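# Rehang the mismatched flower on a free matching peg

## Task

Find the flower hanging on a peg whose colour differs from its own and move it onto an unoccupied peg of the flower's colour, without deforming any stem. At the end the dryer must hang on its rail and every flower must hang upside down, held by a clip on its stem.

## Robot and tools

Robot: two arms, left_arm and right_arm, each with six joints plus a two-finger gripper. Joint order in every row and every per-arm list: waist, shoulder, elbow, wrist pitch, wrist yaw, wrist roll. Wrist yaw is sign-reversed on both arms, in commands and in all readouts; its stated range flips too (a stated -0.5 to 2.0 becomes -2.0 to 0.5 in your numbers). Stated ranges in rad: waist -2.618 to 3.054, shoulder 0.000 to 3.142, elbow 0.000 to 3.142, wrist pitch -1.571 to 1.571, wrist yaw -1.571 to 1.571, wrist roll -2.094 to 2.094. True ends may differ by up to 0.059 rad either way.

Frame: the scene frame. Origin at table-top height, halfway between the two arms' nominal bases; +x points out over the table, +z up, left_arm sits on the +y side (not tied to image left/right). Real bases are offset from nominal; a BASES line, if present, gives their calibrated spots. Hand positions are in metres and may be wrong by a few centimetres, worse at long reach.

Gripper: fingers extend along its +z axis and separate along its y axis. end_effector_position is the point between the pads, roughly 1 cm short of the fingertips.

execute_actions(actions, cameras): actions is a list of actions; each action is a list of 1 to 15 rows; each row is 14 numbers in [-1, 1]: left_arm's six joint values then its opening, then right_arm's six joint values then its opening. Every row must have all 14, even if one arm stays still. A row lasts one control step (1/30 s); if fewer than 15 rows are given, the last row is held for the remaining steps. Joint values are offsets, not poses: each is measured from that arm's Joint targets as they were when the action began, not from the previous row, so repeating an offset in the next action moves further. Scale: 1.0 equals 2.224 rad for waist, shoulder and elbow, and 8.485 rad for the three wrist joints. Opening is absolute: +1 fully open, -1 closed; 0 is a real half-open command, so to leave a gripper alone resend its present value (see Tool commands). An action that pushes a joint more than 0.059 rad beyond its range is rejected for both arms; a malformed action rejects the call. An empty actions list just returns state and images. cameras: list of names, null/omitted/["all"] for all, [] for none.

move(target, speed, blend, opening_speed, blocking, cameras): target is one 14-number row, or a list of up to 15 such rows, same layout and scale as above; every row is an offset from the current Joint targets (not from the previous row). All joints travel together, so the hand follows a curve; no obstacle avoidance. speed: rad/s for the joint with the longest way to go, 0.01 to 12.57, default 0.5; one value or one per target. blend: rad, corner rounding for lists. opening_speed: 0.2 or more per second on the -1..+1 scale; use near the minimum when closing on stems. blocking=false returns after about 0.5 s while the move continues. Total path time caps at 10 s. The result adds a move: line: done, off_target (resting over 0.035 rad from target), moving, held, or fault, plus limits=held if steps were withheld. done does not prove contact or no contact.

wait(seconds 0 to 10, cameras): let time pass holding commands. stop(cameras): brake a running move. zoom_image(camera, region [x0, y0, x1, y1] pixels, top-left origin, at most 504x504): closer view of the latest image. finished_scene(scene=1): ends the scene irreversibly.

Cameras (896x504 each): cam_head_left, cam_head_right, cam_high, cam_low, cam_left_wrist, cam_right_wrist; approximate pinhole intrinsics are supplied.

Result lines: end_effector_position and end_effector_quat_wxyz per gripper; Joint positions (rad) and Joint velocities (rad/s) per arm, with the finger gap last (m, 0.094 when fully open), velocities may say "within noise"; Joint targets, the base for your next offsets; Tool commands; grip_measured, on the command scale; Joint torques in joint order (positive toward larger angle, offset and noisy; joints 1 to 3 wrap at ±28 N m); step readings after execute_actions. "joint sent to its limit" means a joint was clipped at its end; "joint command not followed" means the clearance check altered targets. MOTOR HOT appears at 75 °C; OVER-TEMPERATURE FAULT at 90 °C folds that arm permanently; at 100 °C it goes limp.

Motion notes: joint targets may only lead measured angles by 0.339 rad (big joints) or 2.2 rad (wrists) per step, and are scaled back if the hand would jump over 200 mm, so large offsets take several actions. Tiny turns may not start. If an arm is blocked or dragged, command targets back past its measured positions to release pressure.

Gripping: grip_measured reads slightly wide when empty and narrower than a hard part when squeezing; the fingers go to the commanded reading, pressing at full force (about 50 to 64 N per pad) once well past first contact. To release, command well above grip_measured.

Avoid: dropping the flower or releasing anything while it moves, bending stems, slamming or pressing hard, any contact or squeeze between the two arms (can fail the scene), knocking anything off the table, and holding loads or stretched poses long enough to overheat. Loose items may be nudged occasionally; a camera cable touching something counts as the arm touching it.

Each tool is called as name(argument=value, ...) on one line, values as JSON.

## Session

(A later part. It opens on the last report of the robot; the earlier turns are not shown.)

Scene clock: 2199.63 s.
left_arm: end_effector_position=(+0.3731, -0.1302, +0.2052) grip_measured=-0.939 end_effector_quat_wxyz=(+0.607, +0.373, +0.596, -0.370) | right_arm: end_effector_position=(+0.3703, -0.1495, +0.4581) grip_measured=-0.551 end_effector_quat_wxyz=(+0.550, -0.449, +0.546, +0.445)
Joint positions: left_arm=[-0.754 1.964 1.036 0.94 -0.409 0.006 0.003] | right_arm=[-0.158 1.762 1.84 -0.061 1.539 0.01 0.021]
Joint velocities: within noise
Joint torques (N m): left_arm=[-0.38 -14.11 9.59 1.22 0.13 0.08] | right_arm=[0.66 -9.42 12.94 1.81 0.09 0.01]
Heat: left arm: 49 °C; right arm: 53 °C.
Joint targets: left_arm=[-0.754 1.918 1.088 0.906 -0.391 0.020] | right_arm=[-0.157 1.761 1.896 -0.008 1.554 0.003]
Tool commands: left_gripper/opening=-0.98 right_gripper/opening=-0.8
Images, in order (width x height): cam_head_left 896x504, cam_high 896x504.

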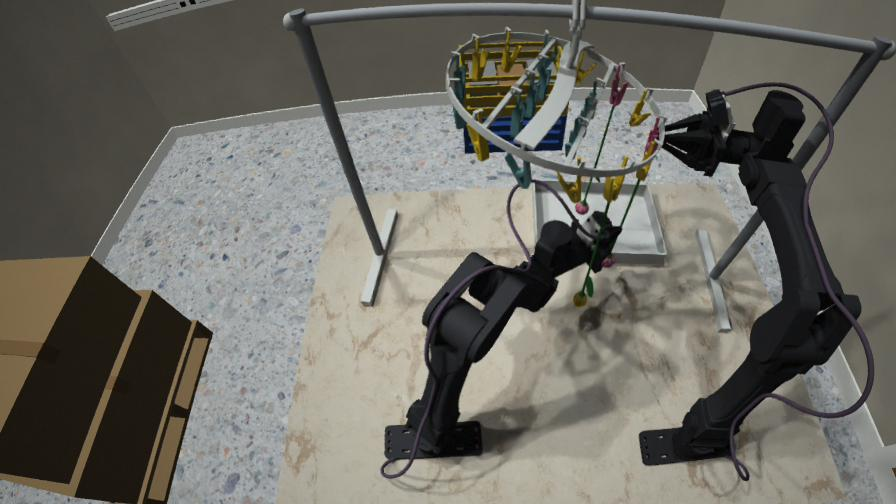

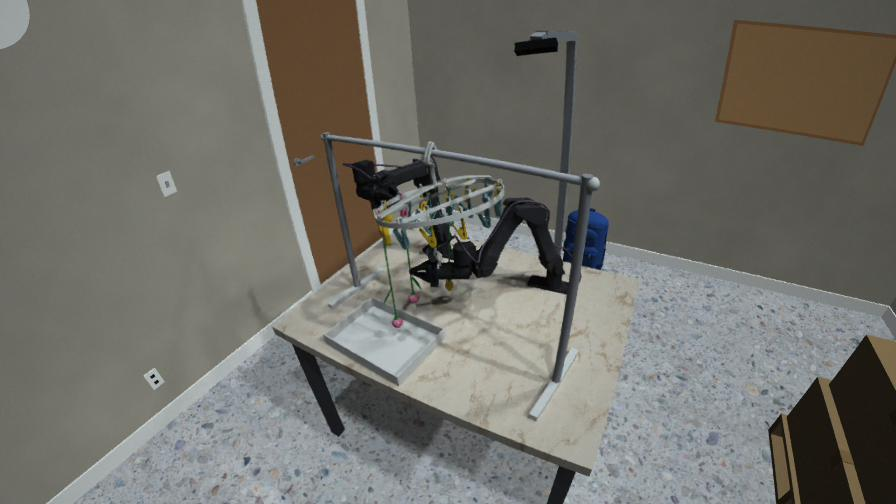

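move(target=[-0.003,-0.0094,0.0134,-0.006,0,0,-0.98,0,0,0,0,0,0,-0.8], speed=0.08, cameras=["cam_low","cam_head_right","cam_right_wrist"])

zoom_image(camera="cam_low", region=[496, 108, 536, 168])

zoom_image(camera="cam_head_right", region=[620, 110, 660, 170])

zoom_image(camera="cam_right_wrist", region=[410, 424, 490, 504])

Scene clock: 2230.23 s.
left_arm: end_effector_position=(+0.3750, -0.1318, +0.2163) grip_measured=-0.939 end_effector_quat_wxyz=(+0.606, +0.373, +0.597, -0.370) | right_arm: end_effector_position=(+0.3703, -0.1495, +0.4581) grip_measured=-0.551 end_effector_quat_wxyz=(+0.550, -0.449, +0.546, +0.445)
Joint positions: left_arm=[-0.754 1.944 1.064 0.891 -0.409 0.006 0.003] | right_arm=[-0.158 1.762 1.84 -0.061 1.539 0.01 0.021]
Joint velocities: within noise
Joint torques (N m): left_arm=[-0.59 -14.11 9.92 1.19 0.11 0.1] | right_arm=[0.66 -9.4 12.94 1.82 0.09 0.01]
Heat: left arm: 50 °C; right arm: 53 °C.
Joint targets: left_arm=[-0.761 1.897 1.118 0.855 -0.391 0.020] | right_arm=[-0.157 1.761 1.896 -0.008 1.554 0.003]
move: off_target (left_arm, right_arm); left_arm: the elbow is farthest, 0.054 rad from its target; right_arm: the elbow is farthest, 0.056 rad from its target
Images, in order (width x height): cam_head_right 896x504, cam_low 896x504, cam_right_wrist 896x504.

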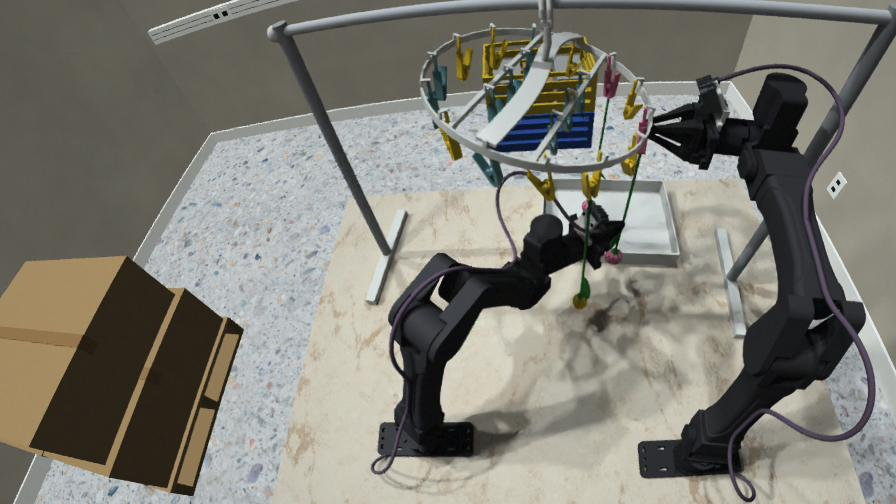

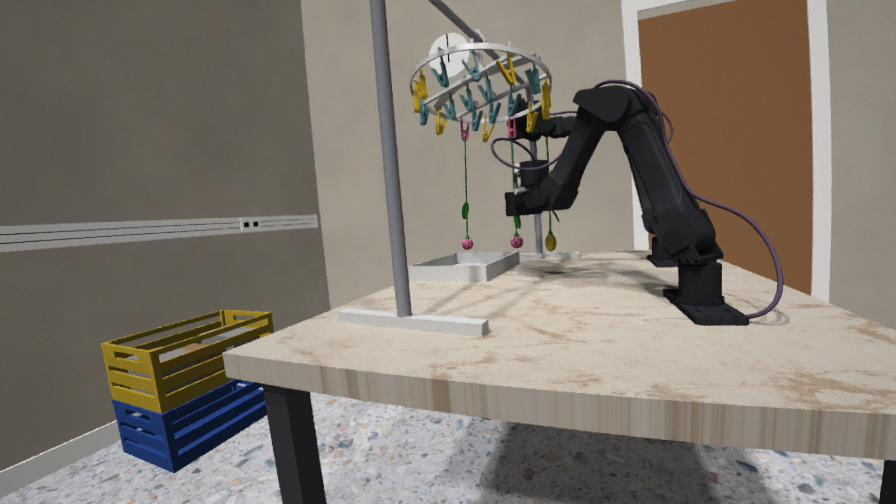

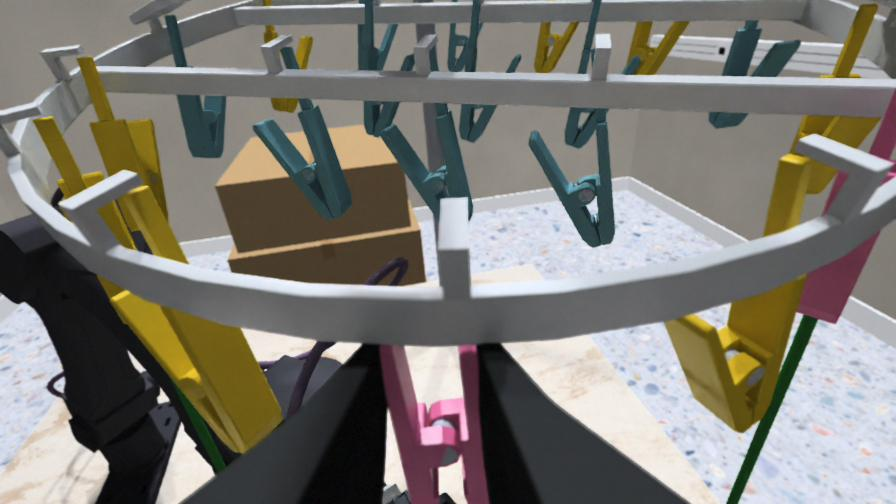

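Scaled by 8.400 from the camera's 896x504 image, which has a finer 1280x720 frame.

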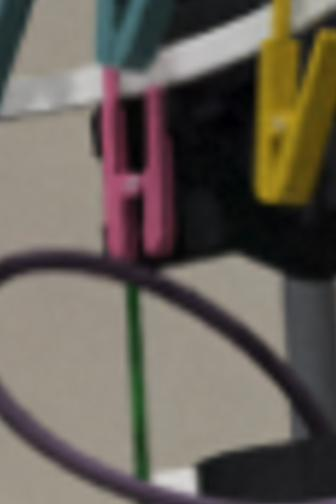

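Scaled by 8.400 from the camera's 896x504 image, which has a finer 1280x720 frame.

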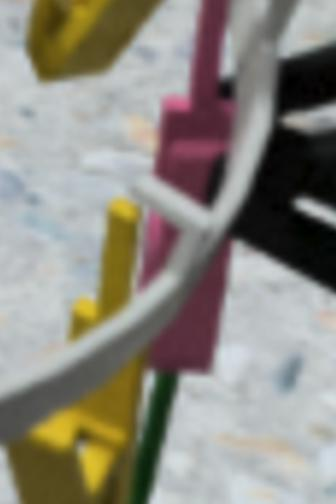

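Scaled by 6.300 from the camera's 896x504 image, which has a finer 1280x720 frame.

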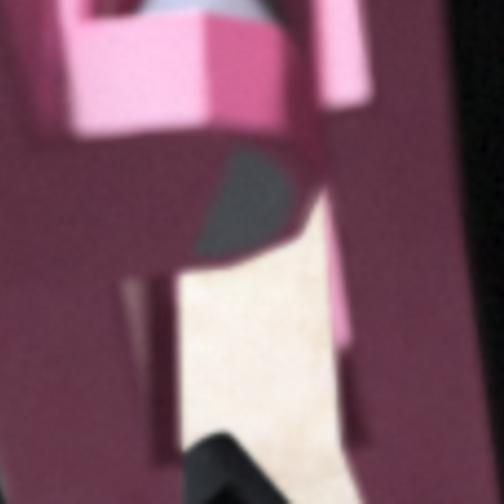

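move(target=[-0.0063,0,0,0,0,0,-0.98,0,0,0,0,0,0,-0.8], speed=0.08, cameras=["cam_low","cam_head_right"])

zoom_image(camera="cam_low", region=[496, 108, 536, 168])

zoom_image(camera="cam_head_right", region=[620, 110, 660, 170])

Scene clock: 2242.37 s.
left_arm: end_effector_position=(+0.3693, -0.1370, +0.2163) grip_measured=-0.939 end_effector_quat_wxyz=(+0.604, +0.377, +0.594, -0.375) | right_arm: end_effector_position=(+0.3703, -0.1495, +0.4581) grip_measured=-0.551 end_effector_quat_wxyz=(+0.550, -0.449, +0.546, +0.445)
Joint positions: left_arm=[-0.768 1.944 1.064 0.891 -0.409 0.006 0.003] | right_arm=[-0.158 1.762 1.84 -0.061 1.539 0.01 0.021]
Joint velocities: within noise
Joint torques (N m): left_arm=[-0.72 -14.42 10.11 1.21 0.08 0.08] | right_arm=[0.66 -9.42 12.93 1.81 0.1 0.01]
Heat: left arm: 47 °C; right arm: 53 °C.
Joint targets: left_arm=[-0.775 1.897 1.118 0.855 -0.391 0.020] | right_arm=[-0.157 1.761 1.896 -0.008 1.554 0.003]
move: off_target (left_arm, right_arm); left_arm: the elbow is farthest, 0.054 rad from its target; right_arm: the elbow is farthest, 0.056 rad from its target
Images, in order (width x height): cam_head_right 896x504, cam_low 896x504.

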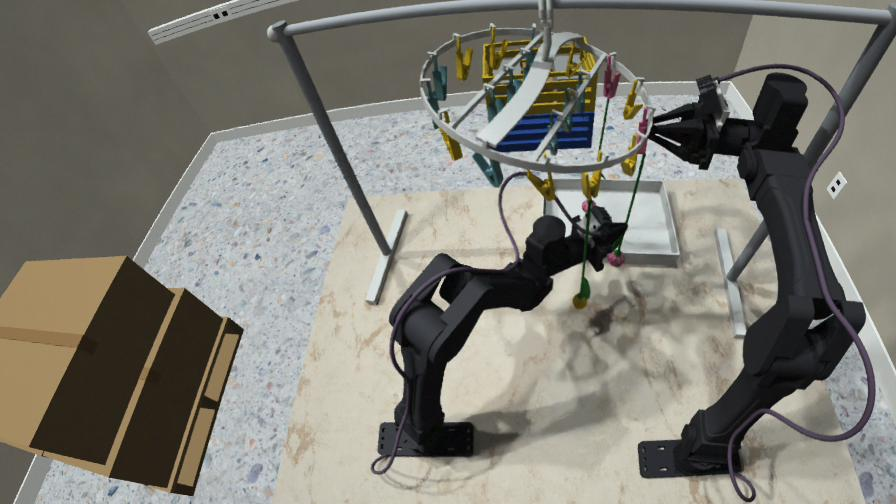

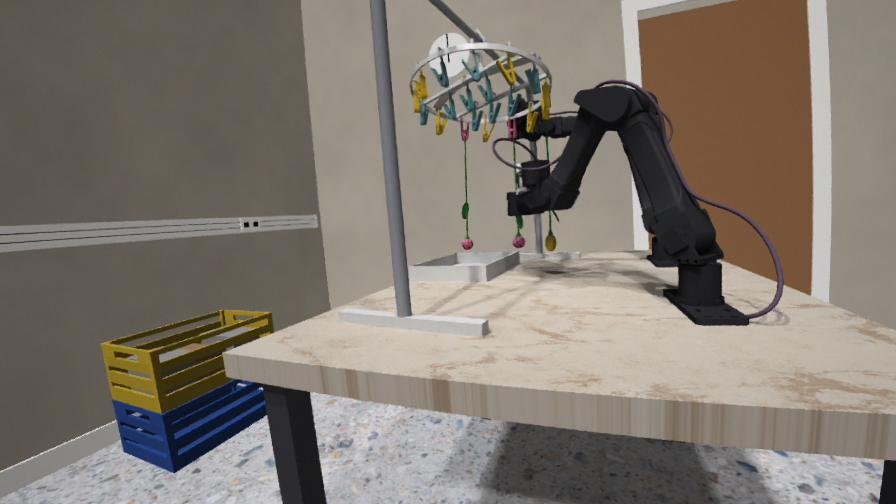

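Scaled by 8.400 from the camera's 896x504 image, which has a finer 1280x720 frame.

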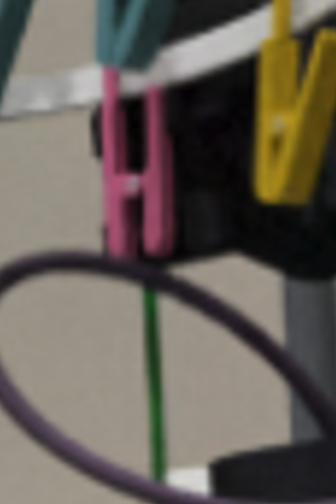

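Scaled by 8.400 from the camera's 896x504 image, which has a finer 1280x720 frame.

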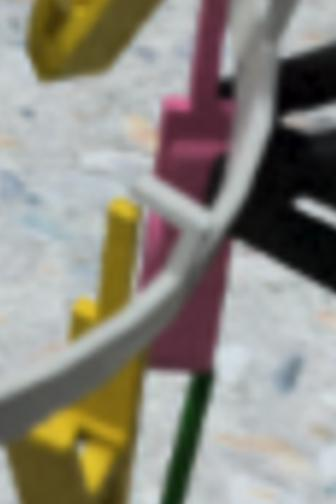

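move(target=[0.0097,0,0,0,0,0,-0.98,0,0,0,0,0,0,-0.8], speed=0.08, cameras=["cam_low","cam_head_right"])

zoom_image(camera="cam_low", region=[496, 108, 536, 168])

zoom_image(camera="cam_head_right", region=[620, 110, 660, 170])

Scene clock: 2257.40 s.
left_arm: end_effector_position=(+0.3744, -0.1324, +0.2163) grip_measured=-0.939 end_effector_quat_wxyz=(+0.606, +0.373, +0.597, -0.371) | right_arm: end_effector_position=(+0.3703, -0.1495, +0.4581) grip_measured=-0.551 end_effector_quat_wxyz=(+0.550, -0.449, +0.546, +0.445)
Joint positions: left_arm=[-0.756 1.944 1.064 0.891 -0.409 0.006 0.003] | right_arm=[-0.158 1.762 1.84 -0.061 1.539 0.01 0.021]
Joint velocities: within noise
Joint torques (N m): left_arm=[0.5 -14.16 9.89 1.21 0.09 0.06] | right_arm=[0.66 -9.42 12.93 1.81 0.09 0.01]
Heat: left arm: 46 °C; right arm: 54 °C.
Joint targets: left_arm=[-0.753 1.897 1.118 0.855 -0.391 0.020] | right_arm=[-0.157 1.761 1.896 -0.008 1.554 0.003]
move: off_target (left_arm, right_arm); left_arm: the elbow is farthest, 0.054 rad from its target; right_arm: the elbow is farthest, 0.056 rad from its target
Images, in order (width x height): cam_head_right 896x504, cam_low 896x504.

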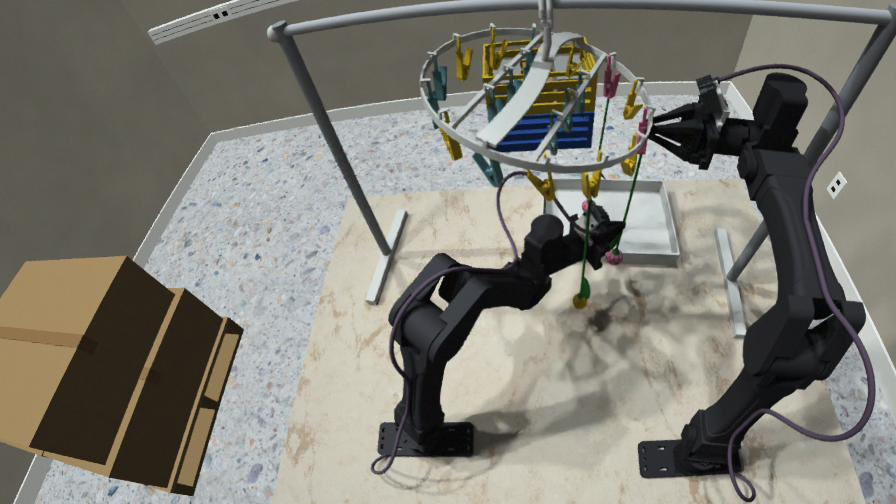

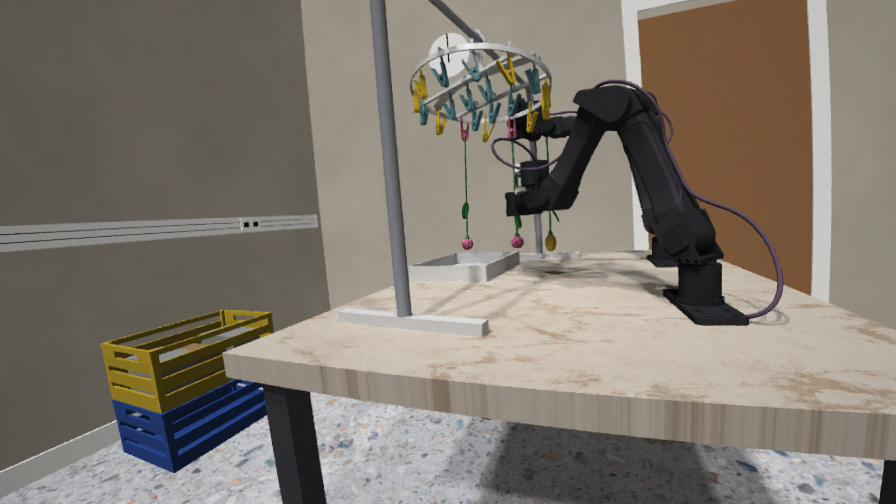

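Scaled by 8.400 from the camera's 896x504 image, which has a finer 1280x720 frame.

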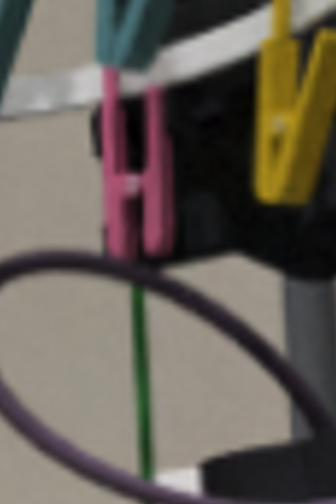

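Scaled by 8.400 from the camera's 896x504 image, which has a finer 1280x720 frame.

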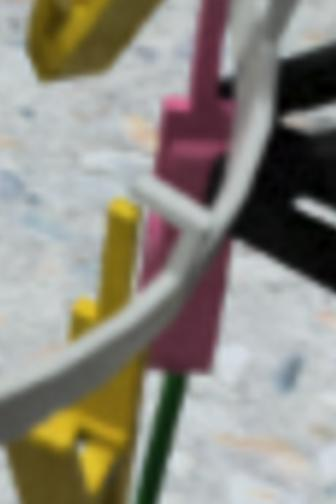

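zoom_image(camera="cam_low", region=[504, 124, 524, 146])

zoom_image(camera="cam_right_wrist", region=[396, 384, 496, 504])

Scaled by 22.909 from the camera's 896x504 image, which has a finer 1280x720 frame.

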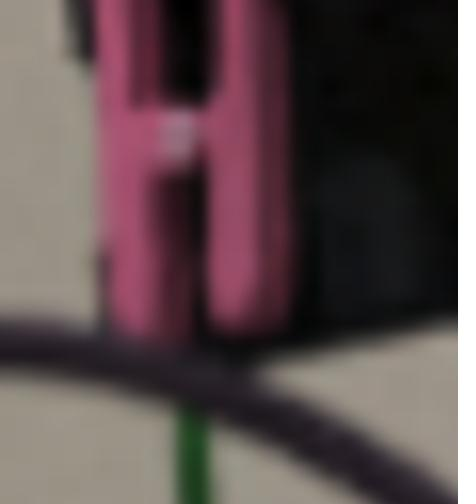

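This scene's latest camera images include none from cam_right_wrist. They are from: cam_head_right, cam_low. cam_right_wrist's image comes with the result of a call that names it in "cameras".

move(target=[-0.0063,0,0,0,0,0,-0.98,0,0,0,0,0,0,-0.8], speed=0.08, cameras=["cam_low","cam_head_right","cam_right_wrist","cam_left_wrist"])

zoom_image(camera="cam_low", region=[504, 124, 524, 146])

zoom_image(camera="cam_head_right", region=[625, 140, 655, 170])

Scene clock: 2281.90 s.
left_arm: end_effector_position=(+0.3759, -0.1311, +0.2163) grip_measured=-0.939 end_effector_quat_wxyz=(+0.607, +0.372, +0.597, -0.369) | right_arm: end_effector_position=(+0.3703, -0.1495, +0.4581) grip_measured=-0.551 end_effector_quat_wxyz=(+0.550, -0.449, +0.546, +0.445)
Joint positions: left_arm=[-0.752 1.944 1.064 0.891 -0.407 0.006 0.003] | right_arm=[-0.158 1.762 1.84 -0.061 1.539 0.01 0.021]
Joint velocities: within noise
Joint torques (N m): left_arm=[-0.83 -14.02 9.96 1.22 0.11 0.07] | right_arm=[0.66 -9.4 12.94 1.81 0.09 0.01]
Heat: left arm: 47 °C; right arm: 54 °C.
Joint targets: left_arm=[-0.767 1.897 1.118 0.855 -0.391 0.020] | right_arm=[-0.157 1.761 1.896 -0.008 1.554 0.003]
move: off_target (left_arm, right_arm); left_arm: the elbow is farthest, 0.054 rad from its target; right_arm: the elbow is farthest, 0.056 rad from its target
Images, in order (width x height): cam_head_right 896x504, cam_low 896x504, cam_left_wrist 896x504, cam_right_wrist 896x504.

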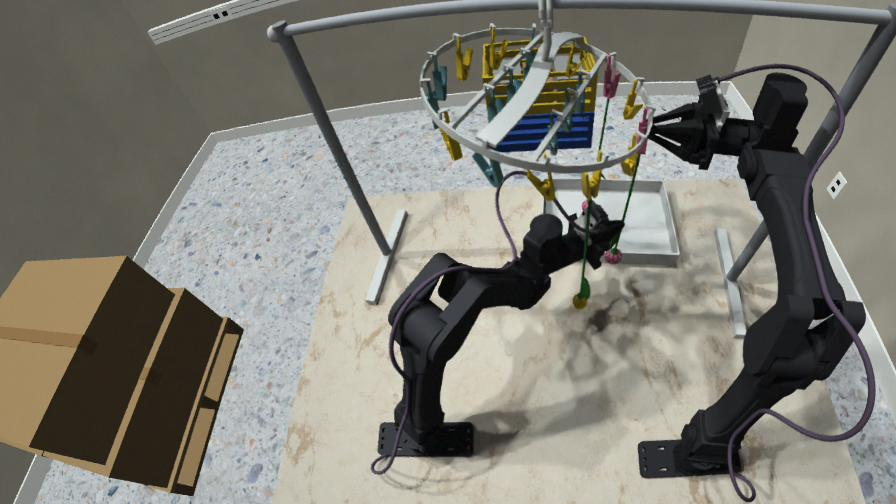

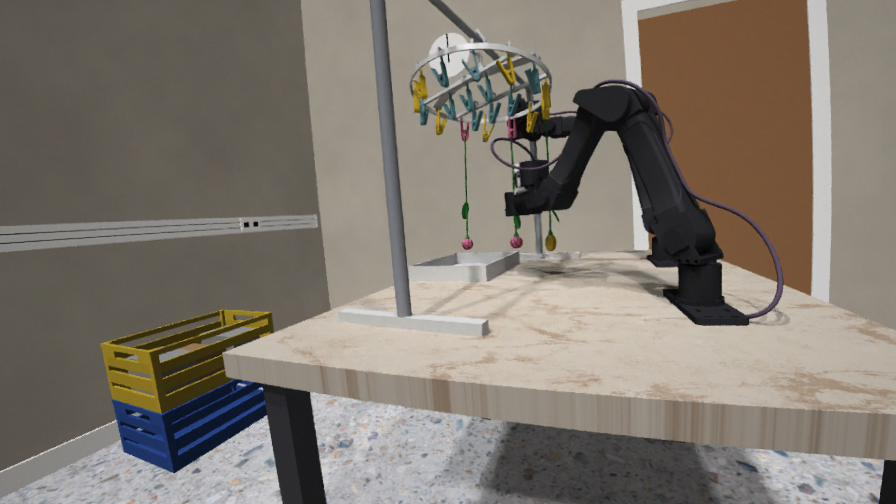

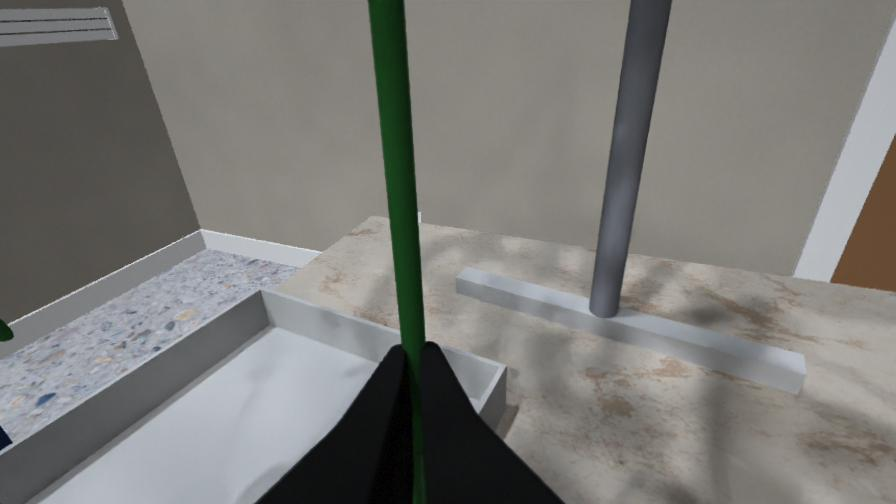

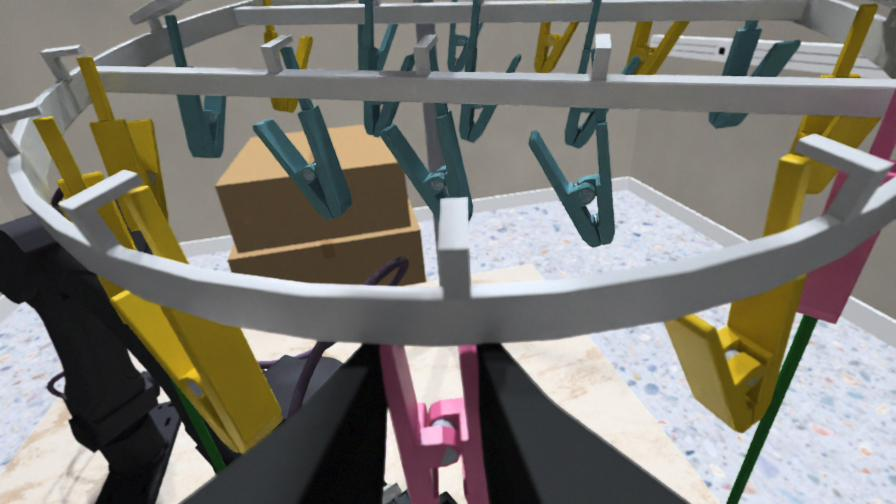

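Scaled by 22.909 from the camera's 896x504 image, which has a finer 1280x720 frame.

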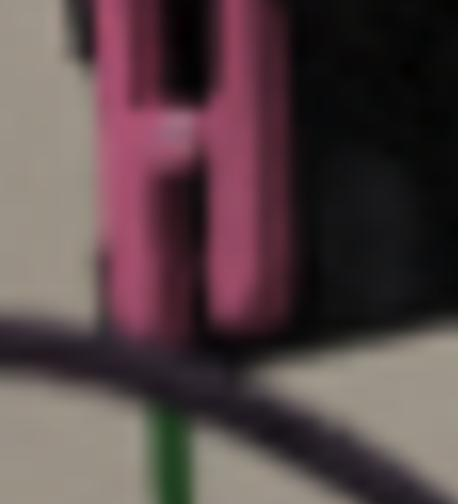

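Scaled by 16.800 from the camera's 896x504 image, which has a finer 1280x720 frame.

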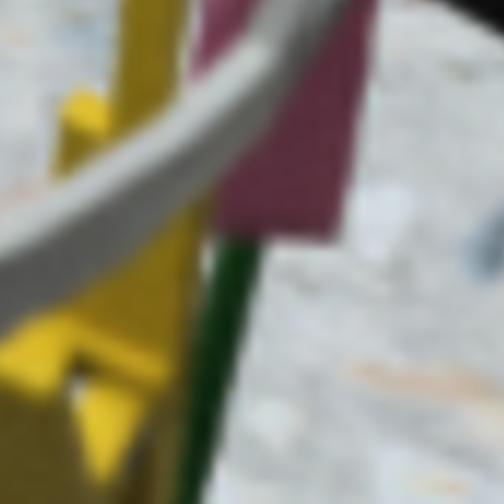

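move(target=[-0.0014,0,0,0,0,0,-0.98,0,0,0,0,0,0,-0.8], speed=0.08, cameras=["cam_low","cam_head_right"])

zoom_image(camera="cam_low", region=[504, 124, 524, 146])

Scene clock: 2293.07 s.
left_arm: end_effector_position=(+0.3728, -0.1340, +0.2163) grip_measured=-0.939 end_effector_quat_wxyz=(+0.606, +0.374, +0.596, -0.372) | right_arm: end_effector_position=(+0.3703, -0.1495, +0.4581) grip_measured=-0.551 end_effector_quat_wxyz=(+0.550, -0.449, +0.546, +0.445)
Joint positions: left_arm=[-0.76 1.944 1.064 0.891 -0.407 0.006 0.003] | right_arm=[-0.158 1.762 1.84 -0.061 1.539 0.01 0.021]
Joint velocities: within noise
Joint torques (N m): left_arm=[-0.47 -14.06 9.94 1.23 0.07 0.1] | right_arm=[0.66 -9.4 12.94 1.81 0.09 0.01]
Heat: left arm: 47 °C; right arm: 54 °C.
Joint targets: left_arm=[-0.770 1.897 1.118 0.855 -0.391 0.020] | right_arm=[-0.157 1.761 1.896 -0.008 1.554 0.003]
move: off_target (left_arm, right_arm); left_arm: the elbow is farthest, 0.054 rad from its target; right_arm: the elbow is farthest, 0.056 rad from its target
Images, in order (width x height): cam_head_right 896x504, cam_low 896x504.

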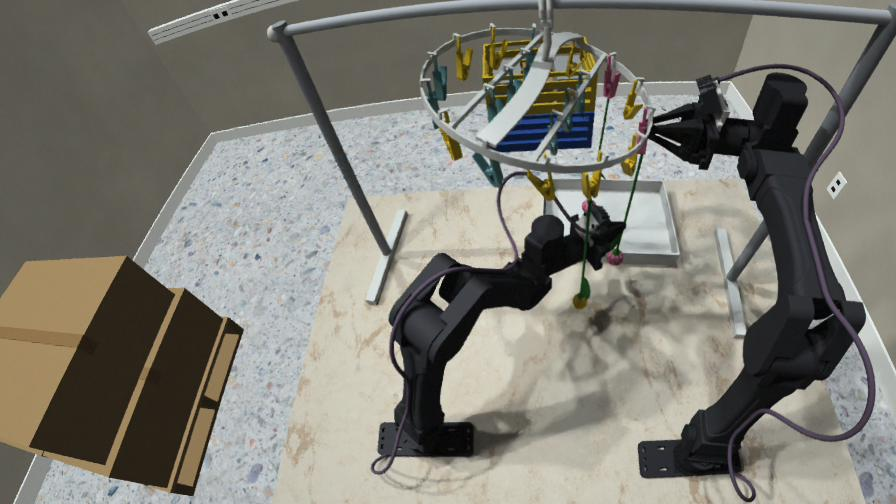

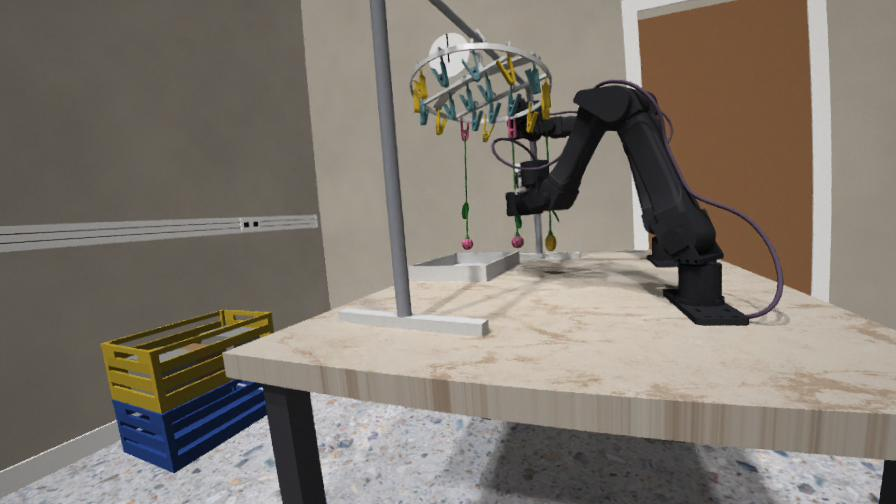

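Scaled by 22.909 from the camera's 896x504 image, which has a finer 1280x720 frame.

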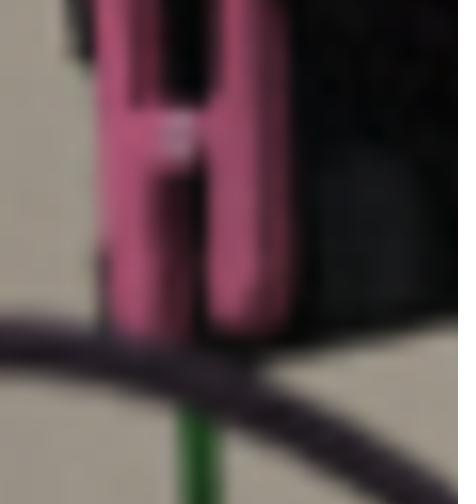

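zoom_image(camera="cam_head_right", region=[625, 140, 655, 170])

Scaled by 16.800 from the camera's 896x504 image, which has a finer 1280x720 frame.

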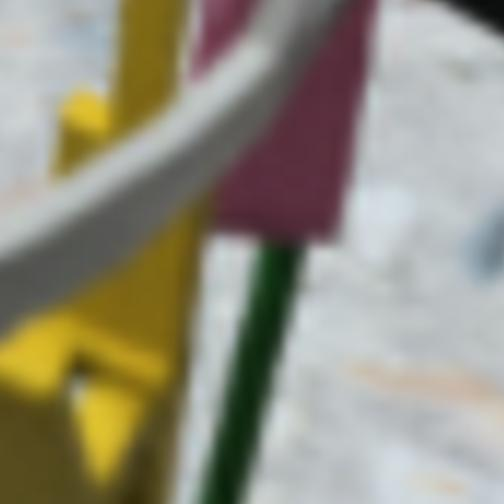

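move(target=[0.0081,0,0,0,0,0,-0.98,0,0,0,0,0,0,-0.8], speed=0.08, cameras=["cam_low","cam_head_right"])

zoom_image(camera="cam_low", region=[504, 124, 524, 146])

zoom_image(camera="cam_head_right", region=[625, 140, 655, 170])

Scene clock: 2326.03 s.
left_arm: end_effector_position=(+0.3709, -0.1357, +0.2163) grip_measured=-0.939 end_effector_quat_wxyz=(+0.605, +0.375, +0.595, -0.373) | right_arm: end_effector_position=(+0.3703, -0.1495, +0.4581) grip_measured=-0.551 end_effector_quat_wxyz=(+0.550, -0.449, +0.546, +0.445)
Joint positions: left_arm=[-0.765 1.944 1.064 0.891 -0.407 0.006 0.003] | right_arm=[-0.158 1.762 1.84 -0.061 1.539 0.01 0.021]
Joint velocities: within noise
Joint torques (N m): left_arm=[0.5 -14.15 10.11 1.19 0.13 0.06] | right_arm=[0.66 -9.42 12.94 1.81 0.09 0.01]
Heat: left arm: 48 °C; right arm: 54 °C.
Joint targets: left_arm=[-0.752 1.897 1.118 0.855 -0.391 0.020] | right_arm=[-0.157 1.761 1.896 -0.008 1.554 0.003]
move: off_target (left_arm, right_arm); left_arm: the elbow is farthest, 0.054 rad from its target; right_arm: the elbow is farthest, 0.056 rad from its target
Images, in order (width x height): cam_head_right 896x504, cam_low 896x504.

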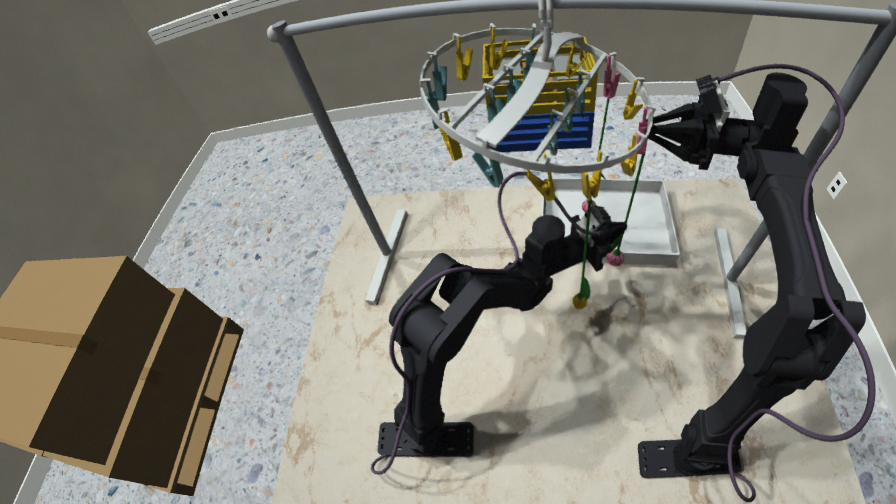

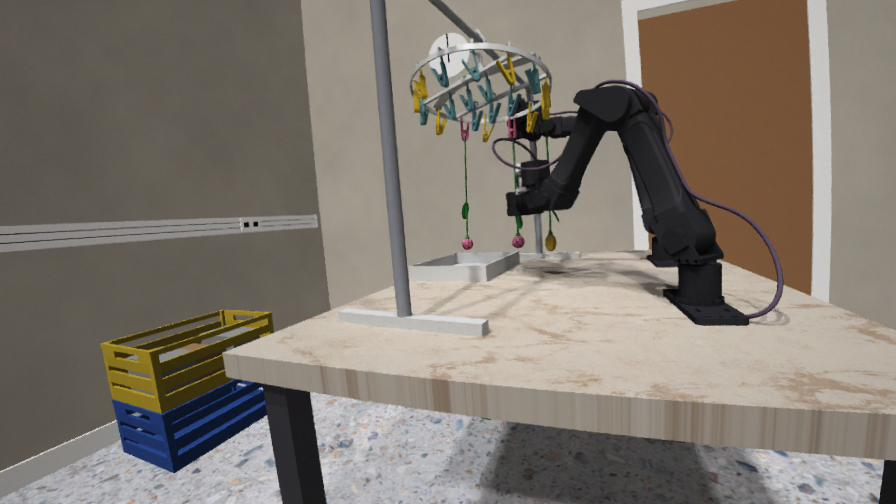

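Scaled by 22.909 from the camera's 896x504 image, which has a finer 1280x720 frame.

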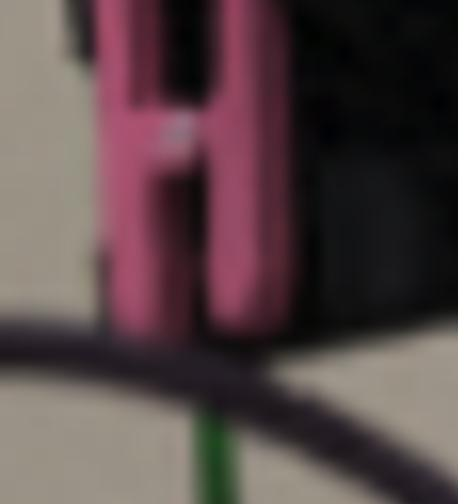

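Scaled by 16.800 from the camera's 896x504 image, which has a finer 1280x720 frame.

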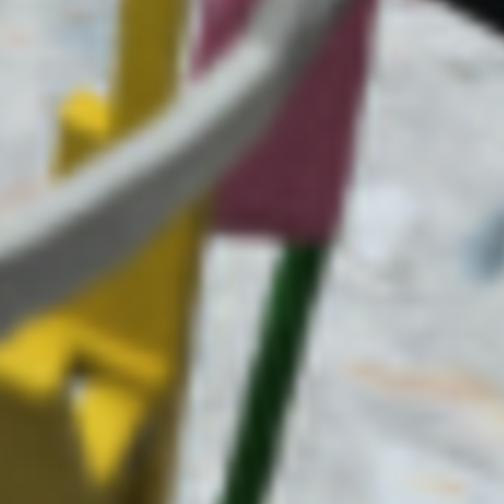

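move(target=[[0.0045,0,0,0,0,0,-0.98,0,0,0,0,0,0,-0.8],[-0.0018,0,0,0,0,0,-0.98,0,0,0,0,0,0,-0.8]], speed=0.05, cameras=["cam_low","cam_head_right"])

zoom_image(camera="cam_low", region=[504, 124, 524, 146])

zoom_image(camera="cam_head_right", region=[625, 140, 655, 170])

Scene clock: 2339.80 s.
left_arm: end_effector_position=(+0.3780, -0.1292, +0.2163) grip_measured=-0.939 end_effector_quat_wxyz=(+0.608, +0.370, +0.599, -0.368) | right_arm: end_effector_position=(+0.3703, -0.1495, +0.4581) grip_measured=-0.551 end_effector_quat_wxyz=(+0.550, -0.449, +0.546, +0.445)
Joint positions: left_arm=[-0.748 1.944 1.064 0.891 -0.406 0.006 0.003] | right_arm=[-0.158 1.762 1.84 -0.061 1.539 0.01 0.021]
Joint velocities: within noise
Joint torques (N m): left_arm=[-0.53 -14.23 9.95 1.21 0.07 0.1] | right_arm=[0.66 -9.4 12.93 1.81 0.09 0]
Heat: left arm: 49 °C; right arm: 54 °C.
Joint targets: left_arm=[-0.756 1.897 1.118 0.855 -0.391 0.020] | right_arm=[-0.157 1.761 1.896 -0.008 1.554 0.003]
move: off_target (left_arm, right_arm); left_arm: the elbow is farthest, 0.054 rad from its target; right_arm: the elbow is farthest, 0.056 rad from its target
Images, in order (width x height): cam_head_right 896x504, cam_low 896x504.

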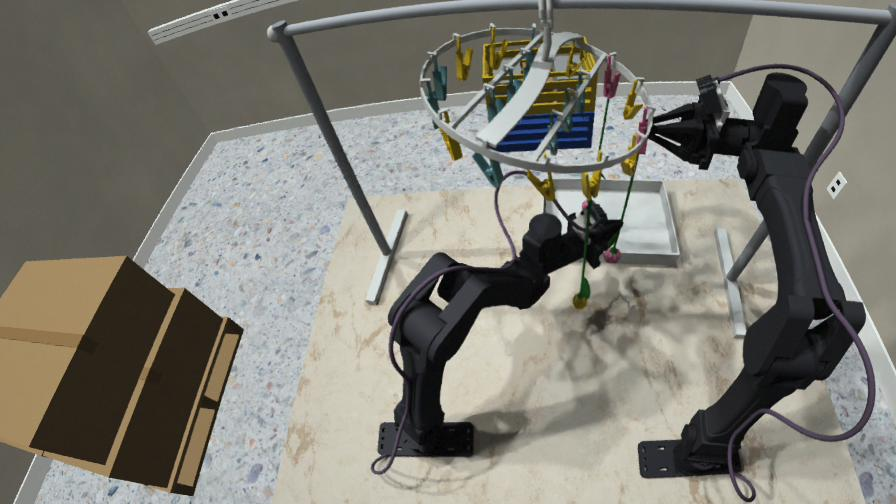

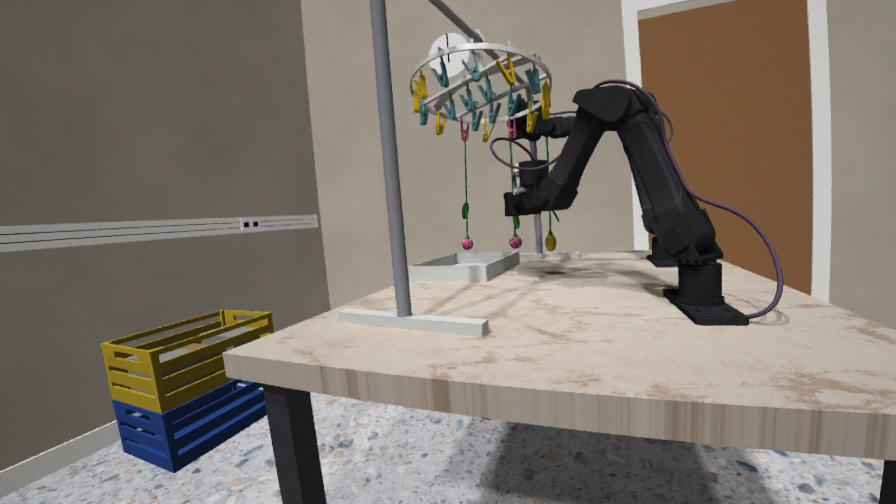

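Scaled by 22.909 from the camera's 896x504 image, which has a finer 1280x720 frame.

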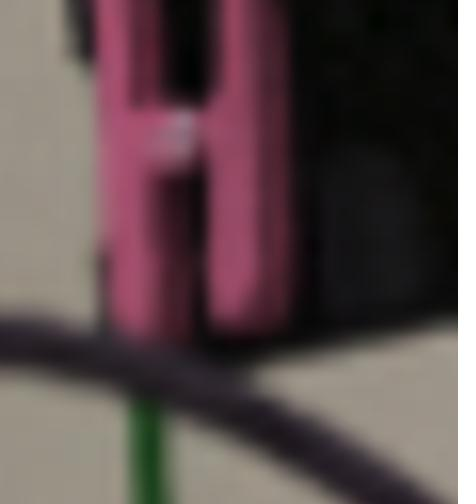

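Scaled by 16.800 from the camera's 896x504 image, which has a finer 1280x720 frame.

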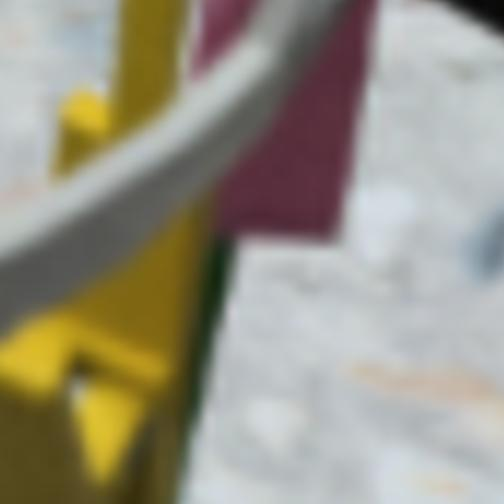

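move(target=[-0.0042,0,0,0,0,0,-0.98,0,0,0,0,0,0,-0.8], speed=0.05, cameras=[])

wait(seconds=1.5, cameras=["cam_low","cam_head_right"])

zoom_image(camera="cam_low", region=[504, 124, 524, 146])

zoom_image(camera="cam_head_right", region=[625, 140, 655, 170])

Scene clock: 2347.97 s.
left_arm: end_effector_position=(+0.3755, -0.1315, +0.2163) grip_measured=-0.939 end_effector_quat_wxyz=(+0.607, +0.372, +0.597, -0.369) | right_arm: end_effector_position=(+0.3703, -0.1495, +0.4581) grip_measured=-0.551 end_effector_quat_wxyz=(+0.550, -0.449, +0.546, +0.445)
Joint positions: left_arm=[-0.754 1.944 1.064 0.891 -0.406 0.006 0.003] | right_arm=[-0.158 1.762 1.84 -0.061 1.539 0.01 0.021]
Joint velocities: within noise
Joint torques (N m): left_arm=[-0.64 -14.23 9.72 1.22 0.04 0.08] | right_arm=[0.66 -9.42 12.93 1.81 0.09 0.01]
Heat: left arm: 49 °C; right arm: 54 °C.
Joint targets: left_arm=[-0.765 1.897 1.118 0.855 -0.391 0.020] | right_arm=[-0.157 1.761 1.896 -0.008 1.554 0.003]
move: off_target (left_arm, right_arm); left_arm: the elbow is farthest, 0.054 rad from its target; right_arm: the elbow is farthest, 0.056 rad from its target
No camera images: "cameras" was empty.

Scene clock: 2349.47 s.
left_arm: end_effector_position=(+0.3755, -0.1315, +0.2163) grip_measured=-0.939 end_effector_quat_wxyz=(+0.607, +0.372, +0.597, -0.369) | right_arm: end_effector_position=(+0.3703, -0.1495, +0.4581) grip_measured=-0.551 end_effector_quat_wxyz=(+0.550, -0.449, +0.546, +0.445)
Joint positions: left_arm=[-0.754 1.944 1.064 0.891 -0.406 0.006 0.003] | right_arm=[-0.158 1.762 1.84 -0.061 1.539 0.01 0.021]
Joint velocities: within noise
Joint torques (N m): left_arm=[-0.54 -14.37 10.02 1.17 0.06 0.03] | right_arm=[0.66 -9.42 12.94 1.81 0.09 0.01]
Heat: left arm: 49 °C; right arm: 54 °C.
Joint targets: left_arm=[-0.765 1.897 1.118 0.855 -0.391 0.020] | right_arm=[-0.157 1.761 1.896 -0.008 1.554 0.003]
Tool commands: left_gripper/opening=-0.98 right_gripper/opening=-0.8
wait: 1.50 s; at rest by 0.17 s
Images, in order (width x height): cam_head_right 896x504, cam_low 896x504.

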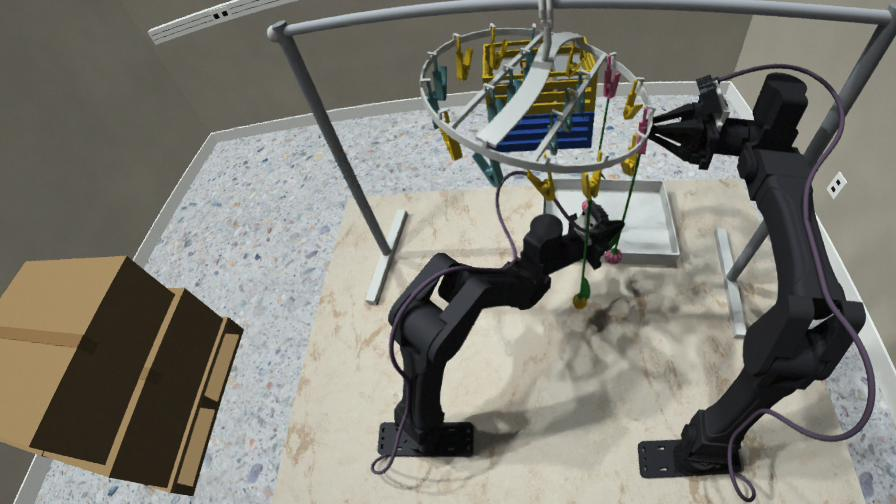

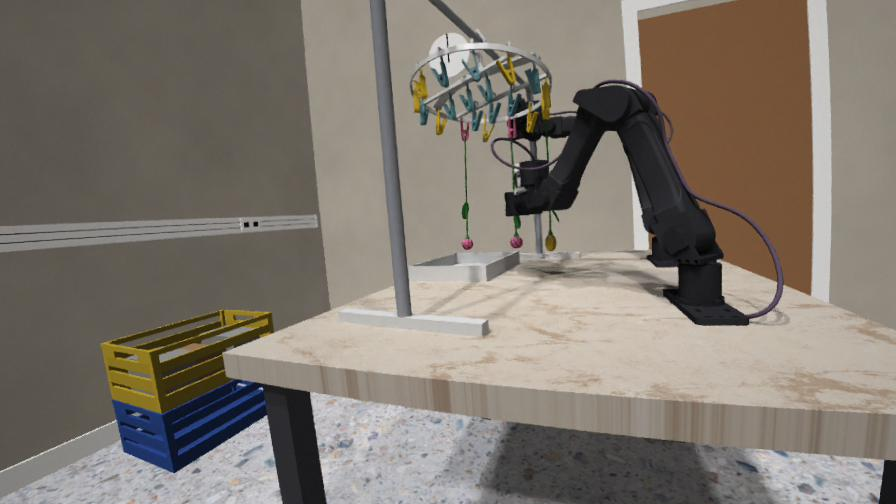

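Scaled by 22.909 from the camera's 896x504 image, which has a finer 1280x720 frame.

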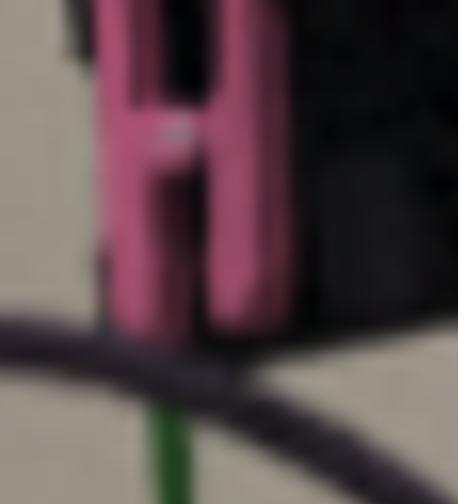

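Scaled by 16.800 from the camera's 896x504 image, which has a finer 1280x720 frame.

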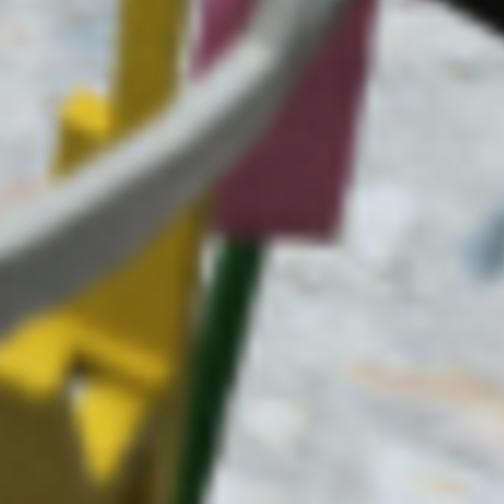

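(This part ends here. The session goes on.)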